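# Set lighting desk channel faders to their taped levels

## Task

Slide every channel fader on the lighting console to the level marked on the strip of tape above that fader. When done, the master fader must sit at the same level it had at the start.

## Robot and tools

Robot: two UR7e-style six-joint arms, left_arm and right_arm, each ending in a parallel two-finger gripper. Base roots in the scene frame: left_arm at (+0.023, +0.421, 0) m and right_arm at (-0.013, -0.356, 0) m, both almost unrotated. A camera stand sits behind the arms. Cameras: cam_high (504x504), cam_low (504x504), cam_left_wrist (672x504), cam_right_wrist (672x504).

Frames. Scene frame: origin at table-top height, halfway between the nominal bases; +z up, +x out over the table, left_arm on the +y side (image left/right may differ). Each arm's reported hand pose, velocities and absolute targets are in that arm's own base frame. Offsets run along the axes of the arm's current Hand target. Gripper axes: fingers point along +z and close along x. end_effector_position is the point between the pads; fingertips reach 9.3 mm further. The housing is 201 mm long across the closing direction, 46 mm wide, starting 38 mm behind that point. A camera block juts about 12 cm toward the gripper's -y side.

execute_actions(actions, cameras). actions is a list of actions; each action is a table of up to 15 rows, one row per 1/30 s step; a short table repeats its last row until step 15. Each row is one list of 18 numbers in [-1, 1] covering both arms: left dx, dy, dz, rx, ry, rz, gripper position, force_limit, speed, then the same nine for the right arm. The six pose numbers are an offset (not a pose) from the Hand target as it stood when that action began, along that target's axes; every row counts from that same start, and a repeated offset moves further. Scale: 1.0 = 0.6 m or 180 degrees; rx, ry, rz form one rotation vector. Six zeros ask nothing new of an arm. Gripper numbers are absolute settings: position +1 fully open (80 mm), about -0.90 pads meet, -1 closes until stopped; force_limit -1 about 15 N, +1 about 35 N per pad; speed -1 is 5 mm/s, +1 is 100 mm/s. Always resend the gripper numbers you want, since 0 is a real command. cameras: list of names, ["all"], or []; images come by default only for an empty actions list.

move(target, speed, blend, stop_force, zero, blocking, cameras). target is one 18-number row in the same layout, or a list of up to 15 such rows; every row's pose part is an offset from the Hand targets at the move's start, not from the previous row. The arm travels in a straight line, turning the shorter way, unaware of obstacles. speed: path top speed in m/s, 0.002 to 3.6, default 0.25 (turns up to twice that in rad/s), one number or one per row. blend: corner rounding in m for a list; 0 stops at each row. stop_force: 3 to 120 N, shared by both arms; an arm's path ends when its wrist sensor feels that much push against its travel, then it backs slightly and its Hand target becomes that pose. Use it slowly for touching; omit it when pulling away from contact; unreliable while the gripper turns; with it every row needs identical gripper numbers. zero (default true): rezero the sensor before the move. blocking=false returns after 0.5 s while the move runs (not allowed with stop_force). A move is capped at 10 s. Result adds a move: line: done, off_target, moving, held or fault, plus limits=paced (pose clipped) or limits=held (steps withheld).

wait(seconds 0 to 3600, cameras) lets time pass. stop(cameras) brakes a running move. zoom_image(camera, region=[x0, y0, x1, y1]) in pixels from the top-left, at most 504 by 504, only for cameras in the newest images. zero_wrist_force(arm) subtracts the current wrist reading. read_manual(section) only gives licence texts. finished_scene(scene) ends the scene for good; pass the current scene number and call nothing after it.

Results: per arm end_effector_position (m), end_effector_quat_wxyz, velocities (omitted when joints are still), Hand target (the last commanded pose after clipping; next offsets start from it), Joint positions and torques, Wrist force/torque along the gripper's axes plus the peak since the last shown, gripper width_mm and is_grasped (1 only if something stopped the fingers short), Tool commands, and step readings of positions. A gripper often rests short of its Hand target; send the missing distance as an offset.

Cautions: commanded orientation is clipped to within 32 degrees of the current one each step. A contact torque at a joint's limit (139 N m shoulder/elbow, 26 N m wrists) or about 150 N on any arm part triggers a 10 s stop; wrist joints also fault if they lag their plan by 0.9 degrees. Arms are stiff: aim only slightly into a fader and press gently, moving slowly. Keep paths away from an arm's own base and keep the arms apart; a clearance check may hold commands. Long holds or stretched poses heat motors (warning at 70 °C, brake stop at 85 °C). Anything falling off the table fails the task; avoid slams and hard pushes.

Each tool is called after "Call:" in YAML: its name, and indented under it one key for each argument.

## Session

Call:
execute_actions:
  actions: []

Call:
zoom_image:
  camera: "cam_high"
  region: [150, 250, 350, 450]

Nothing of this call was run. Scene 2 begins with your next reply.

Nothing of this call was run. Scene 2 begins with your next reply.

Call:
execute_actions:
  actions: []

Scene clock: 0.00 s.
left_arm: end_effector_position=(+0.5206, -0.1087, +0.3581) width_mm=79.9 is_grasped=0 end_effector_quat_wxyz=(-0.131, +0.264, +0.955, +0.020) | right_arm: end_effector_position=(+0.6751, -0.2594, +0.2868) width_mm=80.1 is_grasped=0 end_effector_quat_wxyz=(+0.128, +0.968, -0.216, +0.010)
Joint positions: left_arm=[-0.456 -1.372 1.335 -1.269 -1.579 -1.486] | right_arm=[3.038 -2.088 -1.141 -1.494 1.314 1.909]
Joint velocities: within noise
Joint torques (N m): no reading
Wrist force (N): no reading
Wrist torque (N m): no reading
Wrist force, peak (N): no reading
Hand target: left_arm +0.5206, -0.1087, +0.3581; -0.131, +0.264, +0.955, +0.020 | right_arm +0.6751, -0.2594, +0.2868; +0.128, +0.968, -0.216, +0.010
Tool commands: left_gripper/position=+0.998 left_gripper/force_limit=+1.0 left_gripper/speed=+1.0 right_gripper/position=+1.0 right_gripper/force_limit=+1.0 right_gripper/speed=+1.0

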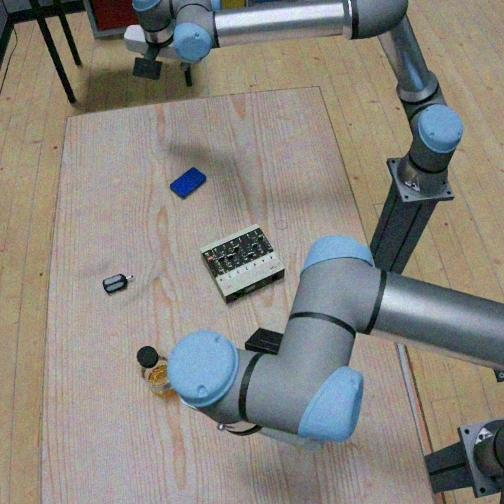

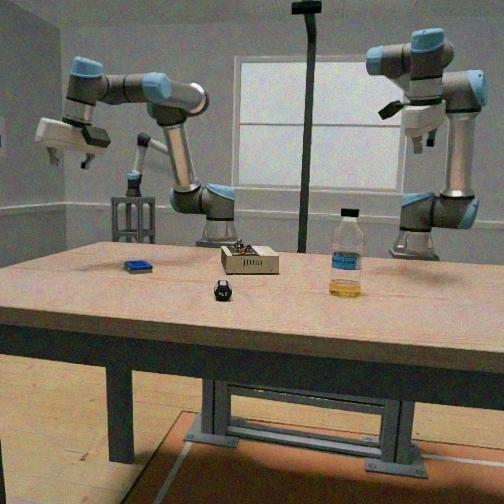

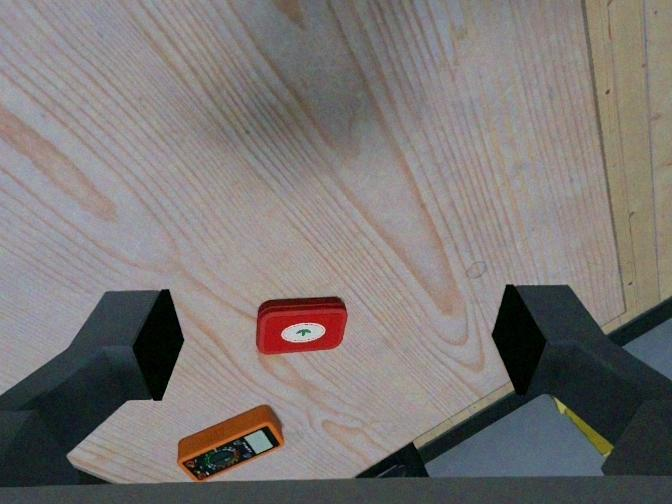

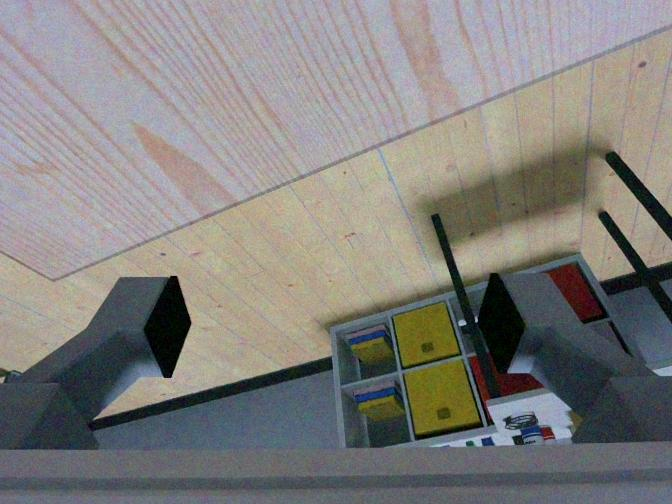

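Call:
zoom_image:
  camera: "cam_high"
  region: [195, 215, 295, 315]

Scaled by 5.040 from the camera's image (finer frame: 720x720).

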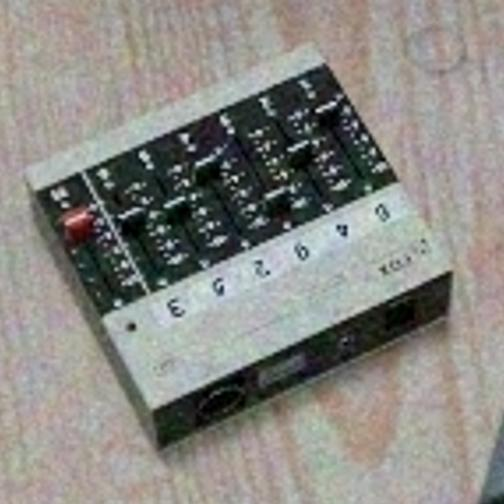

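Call:
move:
  target: [-0.2705,-0.7045,0.0497,-0.0358,-0.0784,0.197,1,0,1,0,0,0,0,0,0,1,1,1]
  speed: 0.4
  cameras: ["cam_left_wrist"]

Scene clock: 5.93 s.
left_arm: end_effector_position=(+0.4322, -0.5498, +0.3000) width_mm=80.0 is_grasped=0 end_effector_quat_wxyz=(+0.000, +0.549, +0.836, +0.000) | right_arm: end_effector_position=(+0.6751, -0.2594, +0.2868) width_mm=80.1 is_grasped=0 end_effector_quat_wxyz=(+0.128, +0.968, -0.216, +0.010)
Joint positions: left_arm=[-1.097 -1.094 1.153 -1.631 -1.57 -1.506] | right_arm=[3.038 -2.088 -1.141 -1.494 1.314 1.909]
Joint torques (N m): left_arm=[-6.93 -40.23 -23.8 -4.34 -1.52 -2.51] | right_arm=[-0.59 48.2 22.92 2.67 -0.49 0]
Wrist force (N): left_arm=[-0.3 0.0 -0.5] | right_arm=[-0.1 0.0 0.0]
Wrist torque (N m): left_arm=[-0.06 0.05 0.07] | right_arm=[0.00 0.00 -0.01]
Wrist force, peak (N): left_arm=[-3.0 -2.4 0.2] | right_arm=[-0.3 0.6 0.1]
Hand target: left_arm +0.4322, -0.5499, +0.3000; +0.001, +0.549, +0.836, +0.000 | right_arm +0.6751, -0.2594, +0.2868; +0.128, +0.968, -0.216, +0.010
Off the commanded pose: left_arm 0.000 m, 0 deg | right_arm 0.000 m, 0 deg.
move: done

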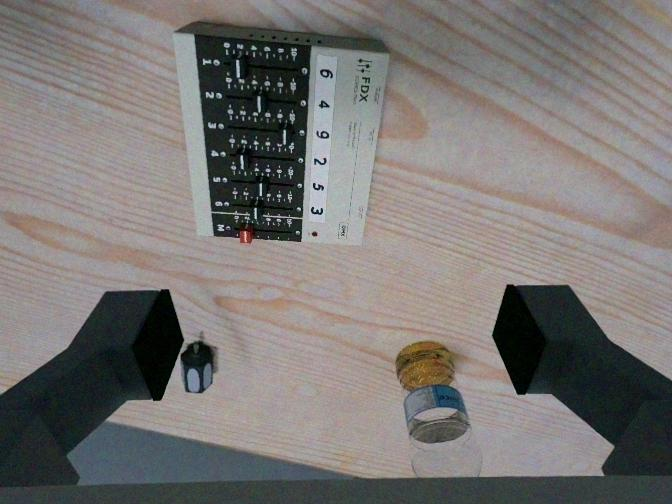

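Call:
move:
  target: [-0.1057,-0.0167,0.3543,0,0,0.0267,-0.1,-1,1,0,0,0,0,0,0,1,1,1]
  cameras: ["cam_left_wrist"]

Scene clock: 8.03 s.
left_arm: end_effector_position=(+0.4484, -0.6123, +0.0877) width_mm=33.8 is_grasped=0 end_effector_quat_wxyz=(+0.001, +0.583, +0.812, +0.000) | right_arm: end_effector_position=(+0.6751, -0.2594, +0.2868) width_mm=80.1 is_grasped=0 end_effector_quat_wxyz=(+0.128, +0.968, -0.216, +0.010)
Joint positions: left_arm=[-1.116 -0.813 1.252 -2.011 -1.57 -1.44] | right_arm=[3.038 -2.088 -1.141 -1.494 1.314 1.909]
Joint torques (N m): left_arm=[4.8 -49 -10.28 -3.44 0.45 -2.57] | right_arm=[-0.41 49.04 22.12 2.64 -0.41 -0.1]
Wrist force (N): left_arm=[0.0 0.5 -0.5] | right_arm=[-0.1 -0.1 -0.2]
Wrist torque (N m): left_arm=[0.04 -0.02 0.05] | right_arm=[-0.01 0.00 0.00]
Wrist force, peak (N): left_arm=[0.4 0.1 -3.3] | right_arm=[-0.3 0.5 -0.4]
Hand target: left_arm +0.4484, -0.6122, +0.0874; +0.001, +0.583, +0.812, +0.000 | right_arm +0.6751, -0.2594, +0.2868; +0.128, +0.968, -0.216, +0.010
Off the commanded pose: left_arm 0.000 m, 0 deg | right_arm 0.000 m, 0 deg.
move: done

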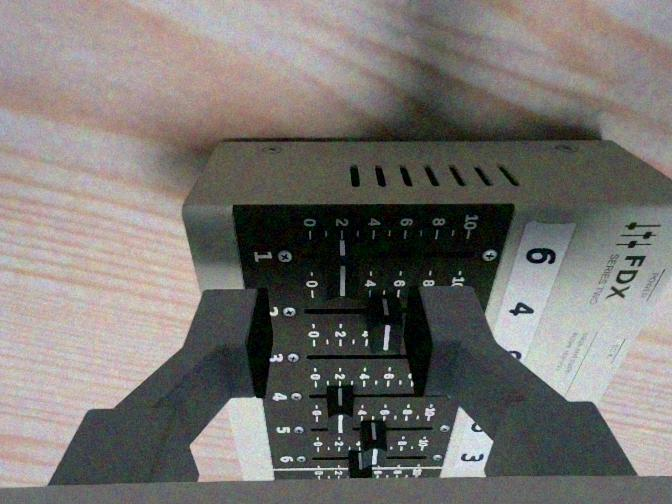

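Call:
move:
  target:
    - [0.0017,-0.002,0.029,0,0,0,-0.1,-1,1,0,0,0,0,0,0,1,1,1]
    - [0.0017,-0.002,0.029,0,0,0,-1,-1,0,0,0,0,0,0,0,1,1,1]
    - [0.0323,-0.002,0.029,0,0,0,-1,-1,0,0,0,0,0,0,0,1,1,1]
  speed: [0.08,0.02,0.02]
  cameras: ["cam_left_wrist"]

Call:
zoom_image:
  camera: "cam_left_wrist"
  region: [140, 230, 520, 440]

Scene clock: 11.17 s.
left_arm: end_effector_position=(+0.4411, -0.5941, +0.0700) width_mm=9.1 is_grasped=1 end_effector_quat_wxyz=(+0.001, +0.583, +0.812, +0.000) | right_arm: end_effector_position=(+0.6751, -0.2594, +0.2868) width_mm=80.1 is_grasped=0 end_effector_quat_wxyz=(+0.128, +0.968, -0.216, +0.010)
Joint positions: left_arm=[-1.114 -0.835 1.343 -2.08 -1.57 -1.439] | right_arm=[3.038 -2.088 -1.141 -1.494 1.314 1.909]
Joint torques (N m): left_arm=[2.29 -48.57 -35.9 -1.16 -1.06 1.64] | right_arm=[0.32 49.46 22.47 2.68 -0.33 -0.23]
Wrist force (N): left_arm=[2.3 2.0 2.1] | right_arm=[0.3 0.0 -0.2]
Wrist torque (N m): left_arm=[0.04 -0.04 0.00] | right_arm=[0.00 -0.04 0.00]
Wrist force, peak (N): left_arm=[-2.1 2.7 3.8] | right_arm=[0.2 0.6 -0.3]
Hand target: left_arm +0.4411, -0.5942, +0.0700; +0.001, +0.583, +0.812, +0.000 | right_arm +0.6751, -0.2594, +0.2868; +0.128, +0.968, -0.216, +0.010
Off the commanded pose: left_arm 0.000 m, 0 deg | right_arm 0.000 m, 0 deg.
move: done

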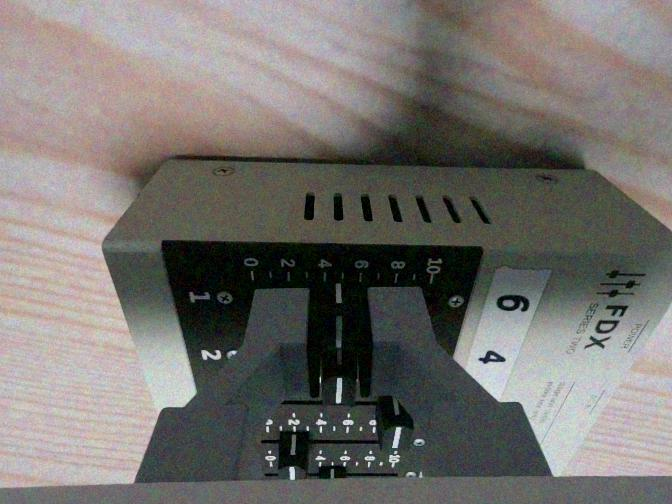

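Scaled by 1.326 from the camera's image (finer frame: 960x720).

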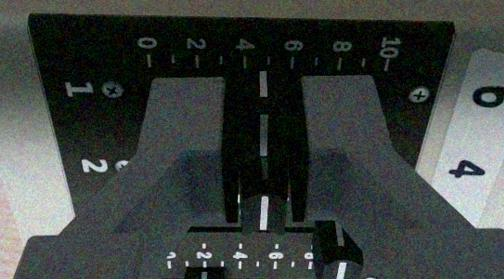

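Call:
move:
  target: [0.0092,0,0,0,0,0,-1,-1,0,0,0,0,0,0,0,1,1,1]
  speed: 0.03
  cameras: ["cam_left_wrist"]

Call:
zoom_image:
  camera: "cam_left_wrist"
  region: [140, 230, 520, 440]

Scene clock: 12.47 s.
left_arm: end_effector_position=(+0.4393, -0.5889, +0.0700) width_mm=9.1 is_grasped=1 end_effector_quat_wxyz=(+0.001, +0.583, +0.812, +0.000) | right_arm: end_effector_position=(+0.6751, -0.2594, +0.2868) width_mm=80.1 is_grasped=0 end_effector_quat_wxyz=(+0.128, +0.968, -0.216, +0.010)
Joint positions: left_arm=[-1.113 -0.846 1.363 -2.089 -1.57 -1.438] | right_arm=[3.038 -2.088 -1.141 -1.494 1.314 1.909]
Joint torques (N m): left_arm=[1.09 -47.64 -34.33 -1.21 -0.78 1.71] | right_arm=[0.29 49.1 22.54 2.65 -0.29 -0.11]
Wrist force (N): left_arm=[2.4 1.3 0.9] | right_arm=[-0.2 0.4 0.0]
Wrist torque (N m): left_arm=[0.06 -0.05 0.01] | right_arm=[0.05 0.02 0.00]
Wrist force, peak (N): left_arm=[-2.3 2.8 3.8] | right_arm=[-0.1 0.7 -0.2]
Hand target: left_arm +0.4393, -0.5890, +0.0700; +0.001, +0.583, +0.812, +0.000 | right_arm +0.6751, -0.2594, +0.2868; +0.128, +0.968, -0.216, +0.010
Off the commanded pose: left_arm 0.000 m, 0 deg | right_arm 0.000 m, 0 deg.
move: done

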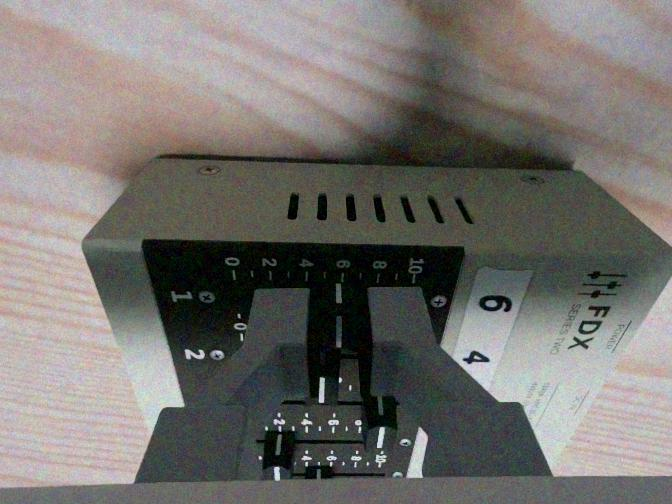

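Scaled by 1.326 from the camera's image (finer frame: 960x720).

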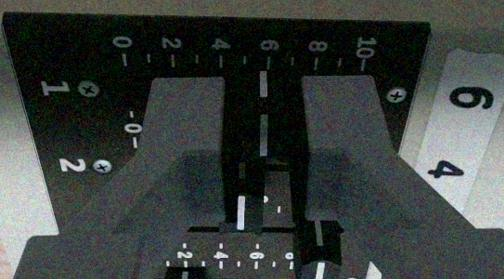

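Call:
move:
  target:
    - [0.0018,0,0,0,0,0,-1,-1,0,0,0,0,0,0,0,1,1,1]
    - [0.0018,0,0,0,0,0,-0.1,-1,0.2,0,0,0,0,0,0,1,1,1]
    - [0.0018,0,-0.035,0,0,0,-0.1,-1,0.2,0,0,0,0,0,0,1,1,1]
    - [-0.0067,0.0372,-0.03,0,0,0,-0.1,-1,0.2,0,0,0,0,0,0,1,1,1]
  speed: [0.03,0.1,0.1,0.15]
  blend: [0,0,0.005,0]
  cameras: ["cam_left_wrist"]

Call:
zoom_image:
  camera: "cam_left_wrist"
  region: [180, 120, 540, 400]

Scene clock: 15.10 s.
left_arm: end_effector_position=(+0.4617, -0.5857, +0.0881) width_mm=33.8 is_grasped=0 end_effector_quat_wxyz=(+0.001, +0.583, +0.812, +0.000) | right_arm: end_effector_position=(+0.6751, -0.2594, +0.2868) width_mm=80.1 is_grasped=0 end_effector_quat_wxyz=(+0.128, +0.968, -0.216, +0.010)
Joint positions: left_arm=[-1.083 -0.843 1.305 -2.034 -1.57 -1.408] | right_arm=[3.038 -2.088 -1.141 -1.494 1.314 1.909]
Joint torques (N m): left_arm=[1.78 -51.26 -15.14 -4.71 -0.91 -1.71] | right_arm=[0.11 48.94 22.65 2.74 -0.43 -0.16]
Wrist force (N): left_arm=[0.1 0.5 -0.4] | right_arm=[0.0 0.4 -0.3]
Wrist torque (N m): left_arm=[0.04 -0.01 0.10] | right_arm=[0.04 0.00 0.00]
Wrist force, peak (N): left_arm=[-2.2 -0.4 3.9] | right_arm=[-0.3 0.7 -0.1]
Hand target: left_arm +0.4617, -0.5857, +0.0880; +0.001, +0.583, +0.812, +0.000 | right_arm +0.6751, -0.2594, +0.2868; +0.128, +0.968, -0.216, +0.010
Off the commanded pose: left_arm 0.000 m, 0 deg | right_arm 0.000 m, 0 deg.
move: done

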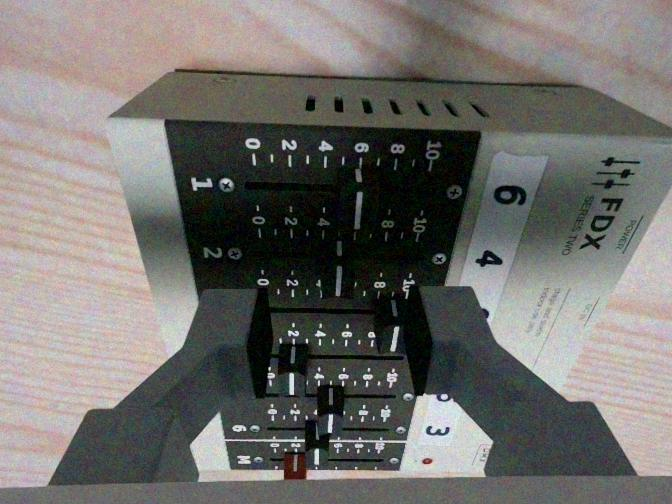

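Scaled by 1.400 from the camera's image (finer frame: 960x720).

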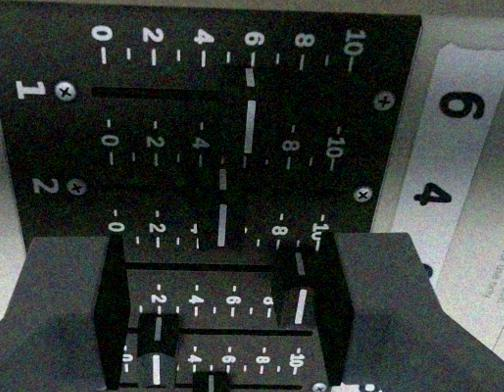

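Call:
move:
  target:
    - [0,0,0.03,0,0,0,-0.1,-1,0.2,0,0,0,0,0,0,1,1,1]
    - [0,0,0.03,0,0,0,-1,-1,0,0,0,0,0,0,0,1,1,1]
    - [-0.0087,0,0.03,0,0,0,-1,-1,0,0,0,0,0,0,0,1,1,1]
  speed: [0.08,0.02,0.02]
  cameras: ["cam_left_wrist"]

Call:
zoom_image:
  camera: "cam_left_wrist"
  region: [140, 200, 520, 440]

Scene clock: 17.73 s.
left_arm: end_effector_position=(+0.4635, -0.5907, +0.0701) width_mm=9.2 is_grasped=1 end_effector_quat_wxyz=(+0.000, +0.583, +0.812, +0.000) | right_arm: end_effector_position=(+0.6751, -0.2594, +0.2868) width_mm=80.1 is_grasped=0 end_effector_quat_wxyz=(+0.128, +0.968, -0.216, +0.010)
Joint positions: left_arm=[-1.084 -0.811 1.3 -2.06 -1.57 -1.409] | right_arm=[3.038 -2.088 -1.141 -1.494 1.314 1.909]
Joint torques (N m): left_arm=[-4.5 -63.62 -10.01 -4.73 -0.67 -2.02] | right_arm=[1.19 48.91 23.2 2.57 -0.46 -0.46]
Wrist force (N): left_arm=[-1.2 0.5 1.9] | right_arm=[0.0 0.2 -0.1]
Wrist torque (N m): left_arm=[0.04 -0.03 0.12] | right_arm=[0.02 0.00 0.00]
Wrist force, peak (N): left_arm=[2.7 0.6 4.3] | right_arm=[-0.1 0.8 0.1]
Hand target: left_arm +0.4634, -0.5906, +0.0700; +0.001, +0.583, +0.812, +0.000 | right_arm +0.6751, -0.2594, +0.2868; +0.128, +0.968, -0.216, +0.010
Off the commanded pose: left_arm 0.000 m, 0 deg | right_arm 0.000 m, 0 deg.
move: done

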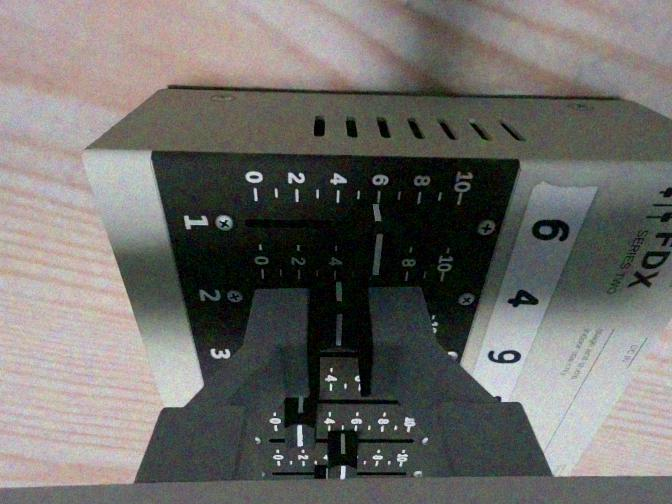

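Scaled by 1.326 from the camera's image (finer frame: 960x720).

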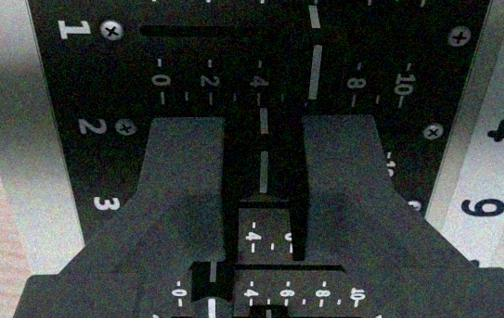

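Call:
move:
  target:
    - [-0.0022,0,0,0,0,0,-1,-1,0,0,0,0,0,0,0,1,1,1]
    - [-0.0022,0,0,0,0,0,-0.1,-1,0.2,0,0,0,0,0,0,1,1,1]
    - [-0.0022,0,-0.035,0,0,0,-0.1,-1,0.2,0,0,0,0,0,0,1,1,1]
    - [0.035,0.038,-0.03,0,0,0.008,-0.1,-1,0.2,0,0,0,0,0,0,1,1,1]
  speed: [0.02,0.1,0.1,0.15]
  blend: [0,0,0.005,0]
  cameras: ["cam_left_wrist"]

Call:
zoom_image:
  camera: "cam_left_wrist"
  region: [130, 120, 490, 400]

Scene clock: 20.97 s.
left_arm: end_effector_position=(+0.4783, -0.5635, +0.0881) width_mm=33.8 is_grasped=0 end_effector_quat_wxyz=(+0.001, +0.593, +0.805, +0.000) | right_arm: end_effector_position=(+0.6751, -0.2594, +0.2868) width_mm=80.1 is_grasped=0 end_effector_quat_wxyz=(+0.128, +0.968, -0.216, +0.010)
Joint positions: left_arm=[-1.049 -0.857 1.332 -2.046 -1.57 -1.349] | right_arm=[3.038 -2.088 -1.141 -1.494 1.314 1.909]
Joint torques (N m): left_arm=[1.27 -48.24 -28.9 -0.93 -1.15 -0.65] | right_arm=[0.85 49.37 22.75 2.51 -0.33 -0.3]
Wrist force (N): left_arm=[-0.1 0.5 -0.3] | right_arm=[0.0 0.3 0.1]
Wrist torque (N m): left_arm=[0.05 0.01 0.12] | right_arm=[0.03 -0.01 0.00]
Wrist force, peak (N): left_arm=[-2.4 1.3 3.1] | right_arm=[0.0 0.8 -0.2]
Hand target: left_arm +0.4783, -0.5634, +0.0880; +0.001, +0.594, +0.805, +0.000 | right_arm +0.6751, -0.2594, +0.2868; +0.128, +0.968, -0.216, +0.010
Off the commanded pose: left_arm 0.000 m, 0 deg | right_arm 0.000 m, 0 deg.
move: done

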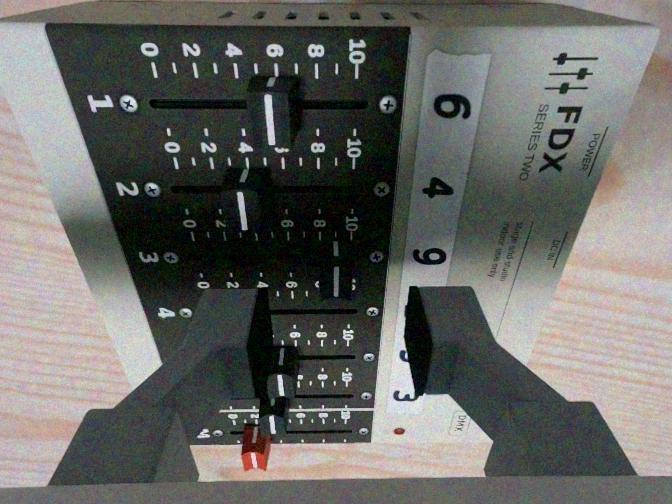

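Scaled by 1.400 from the camera's image (finer frame: 960x720).

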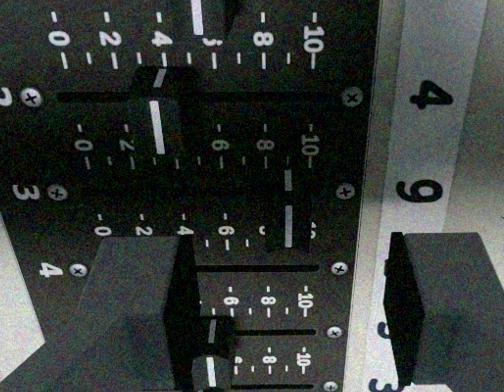

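Call:
move:
  target: [-0.04,-0.033,-0.19,0,0,0,0.6,-1,0.2,0,0,0,0,0,0,1,1,1]
  cameras: ["cam_left_wrist"]

Call:
zoom_image:
  camera: "cam_left_wrist"
  region: [200, 0, 460, 150]

Call:
zoom_image:
  camera: "cam_left_wrist"
  region: [200, 140, 460, 290]

Scene clock: 23.10 s.
left_arm: end_effector_position=(+0.4663, -0.5922, +0.2019) width_mm=63.2 is_grasped=0 end_effector_quat_wxyz=(+0.001, +0.594, +0.805, +0.000) | right_arm: end_effector_position=(+0.6751, -0.2594, +0.2868) width_mm=80.1 is_grasped=0 end_effector_quat_wxyz=(+0.128, +0.968, -0.216, +0.010)
Joint positions: left_arm=[-1.082 -0.917 1.126 -1.781 -1.57 -1.382] | right_arm=[3.038 -2.088 -1.141 -1.494 1.314 1.909]
Joint torques (N m): left_arm=[4.77 -58.91 -27.75 -1.6 -1.16 2.42] | right_arm=[0.63 49.3 22.46 2.5 -0.27 -0.35]
Wrist force (N): left_arm=[-0.2 0.2 -0.5] | right_arm=[0.0 0.1 -0.4]
Wrist torque (N m): left_arm=[-0.03 0.00 -0.07] | right_arm=[0.02 0.00 0.00]
Wrist force, peak (N): left_arm=[-0.5 -0.4 -3.5] | right_arm=[-0.4 0.6 0.1]
Hand target: left_arm +0.4664, -0.5922, +0.2020; +0.001, +0.594, +0.805, +0.000 | right_arm +0.6751, -0.2594, +0.2868; +0.128, +0.968, -0.216, +0.010
Off the commanded pose: left_arm 0.000 m, 0 deg | right_arm 0.000 m, 0 deg.
move: done

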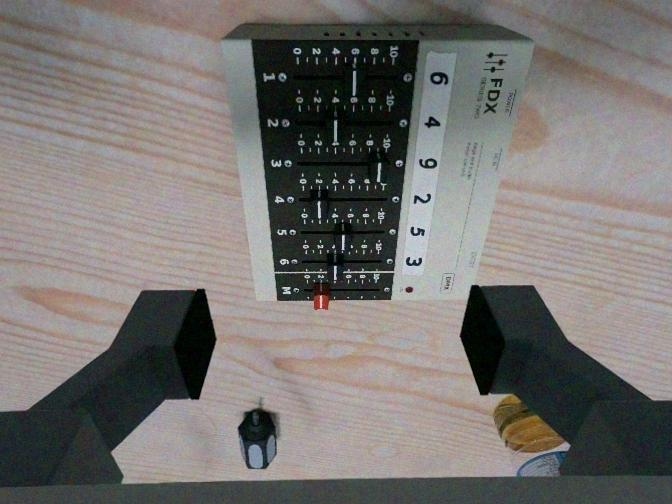

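Scaled by 1.938 from the camera's image (finer frame: 960x720).

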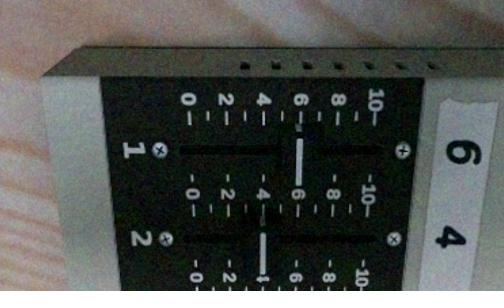

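Scaled by 1.938 from the camera's image (finer frame: 960x720).

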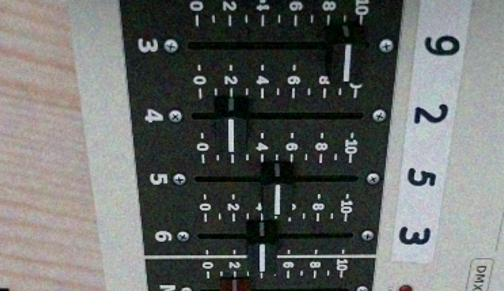

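Call:
move:
  target: [0.0017,0.1445,0.19,0,0,0,-0.25,-1,0.2,0,0,0,0,0,0,1,1,1]
  cameras: ["cam_left_wrist"]

Scene clock: 24.97 s.
left_arm: end_effector_position=(+0.5490, -0.5657, +0.0883) width_mm=27.5 is_grasped=0 end_effector_quat_wxyz=(+0.001, +0.594, +0.805, +0.000) | right_arm: end_effector_position=(+0.6751, -0.2594, +0.2868) width_mm=80.1 is_grasped=0 end_effector_quat_wxyz=(+0.128, +0.968, -0.216, +0.010)
Joint positions: left_arm=[-0.97 -0.744 1.124 -1.952 -1.57 -1.27] | right_arm=[3.038 -2.088 -1.141 -1.494 1.314 1.909]
Joint torques (N m): left_arm=[0.61 -51.41 -9.61 -2.38 -1.34 -1.68] | right_arm=[0.77 49.41 22.95 2.56 -0.32 -0.38]
Wrist force (N): left_arm=[-0.1 0.2 -0.5] | right_arm=[0.0 0.5 0.2]
Wrist torque (N m): left_arm=[-0.03 0.03 0.06] | right_arm=[0.06 0.00 0.01]
Wrist force, peak (N): left_arm=[-0.3 -1.6 -3.1] | right_arm=[0.5 0.5 -0.3]
Hand target: left_arm +0.5490, -0.5656, +0.0881; +0.001, +0.594, +0.805, +0.000 | right_arm +0.6751, -0.2594, +0.2868; +0.128, +0.968, -0.216, +0.010
Off the commanded pose: left_arm 0.000 m, 0 deg | right_arm 0.000 m, 0 deg.
move: done

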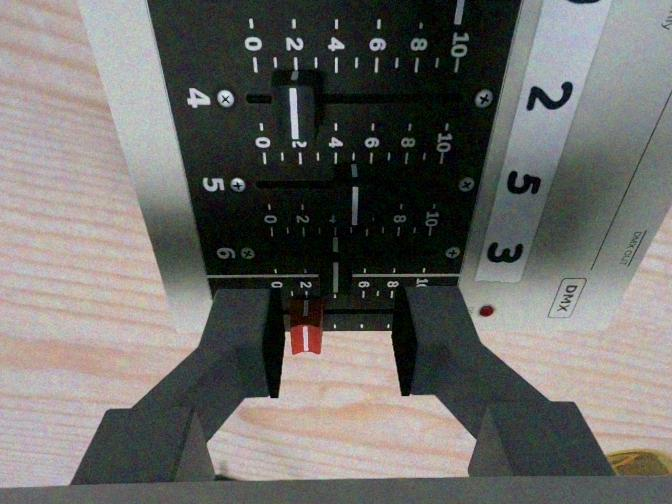

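Call:
move:
  target:
    - [-0.0012,-0.0015,0.03,0,0,0,-0.25,-1,0.2,0,0,0,0,0,0,1,1,1]
    - [-0.0012,-0.0015,0.03,0,0,0,-1,-1,0,0,0,0,0,0,0,1,1,1]
    - [-0.0095,-0.0015,0.03,0,0,0,-1,-1,0,0,0,0,0,0,0,1,1,1]
  speed: [0.08,0.02,0.02]
  cameras: ["cam_left_wrist"]

Call:
zoom_image:
  camera: "cam_left_wrist"
  region: [140, 200, 520, 440]

Scene clock: 28.83 s.
left_arm: end_effector_position=(+0.5499, -0.5714, +0.0701) width_mm=9.2 is_grasped=1 end_effector_quat_wxyz=(+0.000, +0.594, +0.805, +0.000) | right_arm: end_effector_position=(+0.6751, -0.2594, +0.2868) width_mm=80.1 is_grasped=0 end_effector_quat_wxyz=(+0.128, +0.968, -0.216, +0.010)
Joint positions: left_arm=[-0.974 -0.714 1.118 -1.975 -1.57 -1.274] | right_arm=[3.038 -2.088 -1.141 -1.494 1.314 1.909]
Joint torques (N m): left_arm=[0.34 -67.64 -9.82 -4.78 -0.02 -1.47] | right_arm=[0.52 49.7 22.35 2.5 -0.23 -0.4]
Wrist force (N): left_arm=[-2.5 -0.7 3.0] | right_arm=[-0.1 0.0 0.0]
Wrist torque (N m): left_arm=[-0.05 0.01 0.07] | right_arm=[0.00 0.01 0.00]
Wrist force, peak (N): left_arm=[2.9 -1.9 4.0] | right_arm=[-0.3 0.6 -0.5]
Hand target: left_arm +0.5499, -0.5713, +0.0701; +0.001, +0.594, +0.805, +0.000 | right_arm +0.6751, -0.2594, +0.2868; +0.128, +0.968, -0.216, +0.010
Off the commanded pose: left_arm 0.000 m, 0 deg | right_arm 0.000 m, 0 deg.
move: done

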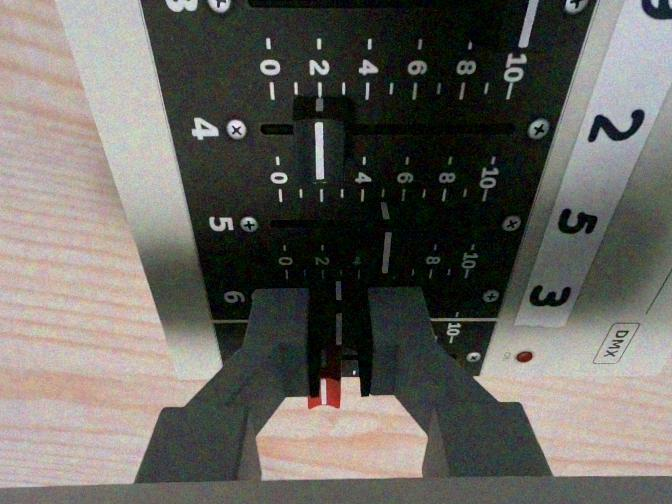

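Scaled by 1.326 from the camera's image (finer frame: 960x720).

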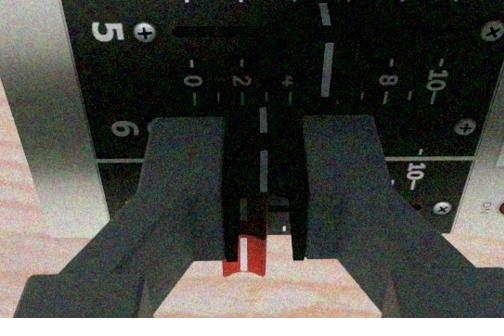

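Call:
move:
  target:
    - [0.0013,0,0,0,0,0,-1,-1,0,0,0,0,0,0,0,1,1,1]
    - [0.0013,0,0,0,0,0,-0.25,-1,0.2,0,0,0,0,0,0,1,1,1]
    - [0.0013,0,-0.04,0,0,0,-0.25,-1,0.2,0,0,0,0,0,0,1,1,1]
    - [0.025,-0.145,-0.22,0,0,0,0.6,-1,0.2,0,0,0,0,0,0,1,1,1]
  speed: [0.02,0.1,0.1,0.25]
  blend: [0,0,0.01,0]
  cameras: ["cam_left_wrist"]

Call:
zoom_image:
  camera: "cam_left_wrist"
  region: [200, 0, 460, 150]

Call:
zoom_image:
  camera: "cam_left_wrist"
  region: [200, 150, 460, 300]

Scene clock: 32.53 s.
left_arm: end_effector_position=(+0.4622, -0.5827, +0.2020) width_mm=63.2 is_grasped=0 end_effector_quat_wxyz=(+0.001, +0.594, +0.805, +0.000) | right_arm: end_effector_position=(+0.6751, -0.2594, +0.2868) width_mm=80.1 is_grasped=0 end_effector_quat_wxyz=(+0.128, +0.968, -0.216, +0.010)
Joint positions: left_arm=[-1.081 -0.943 1.169 -1.797 -1.57 -1.381] | right_arm=[3.038 -2.088 -1.141 -1.494 1.314 1.909]
Joint torques (N m): left_arm=[-3.57 -59.57 -35.97 -0.94 1.24 -0.92] | right_arm=[1.25 49.57 22.5 2.54 -0.1 -0.47]
Wrist force (N): left_arm=[-0.1 0.3 -0.6] | right_arm=[0.0 0.5 -0.1]
Wrist torque (N m): left_arm=[-0.01 -0.01 -0.13] | right_arm=[0.06 -0.01 0.00]
Wrist force, peak (N): left_arm=[-2.5 2.6 2.8] | right_arm=[0.1 0.3 -0.6]
Hand target: left_arm +0.4622, -0.5827, +0.2020; +0.001, +0.594, +0.805, +0.000 | right_arm +0.6751, -0.2594, +0.2868; +0.128, +0.968, -0.216, +0.010
Off the commanded pose: left_arm 0.000 m, 0 deg | right_arm 0.000 m, 0 deg.
move: done

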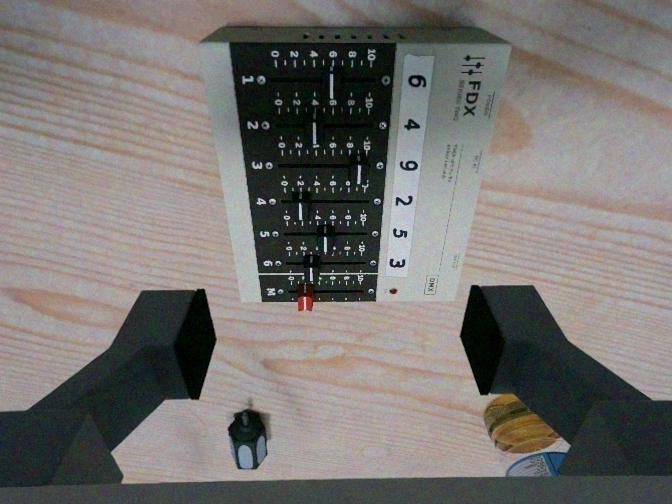

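Scaled by 1.938 from the camera's image (finer frame: 960x720).

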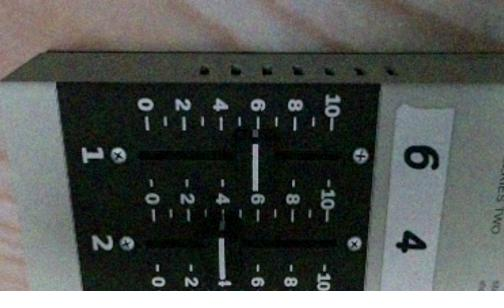

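Scaled by 1.938 from the camera's image (finer frame: 960x720).

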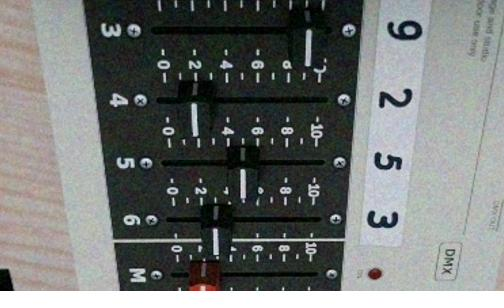

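Call:
finished_scene:
  scene: 2

The scene is finished: the task was done.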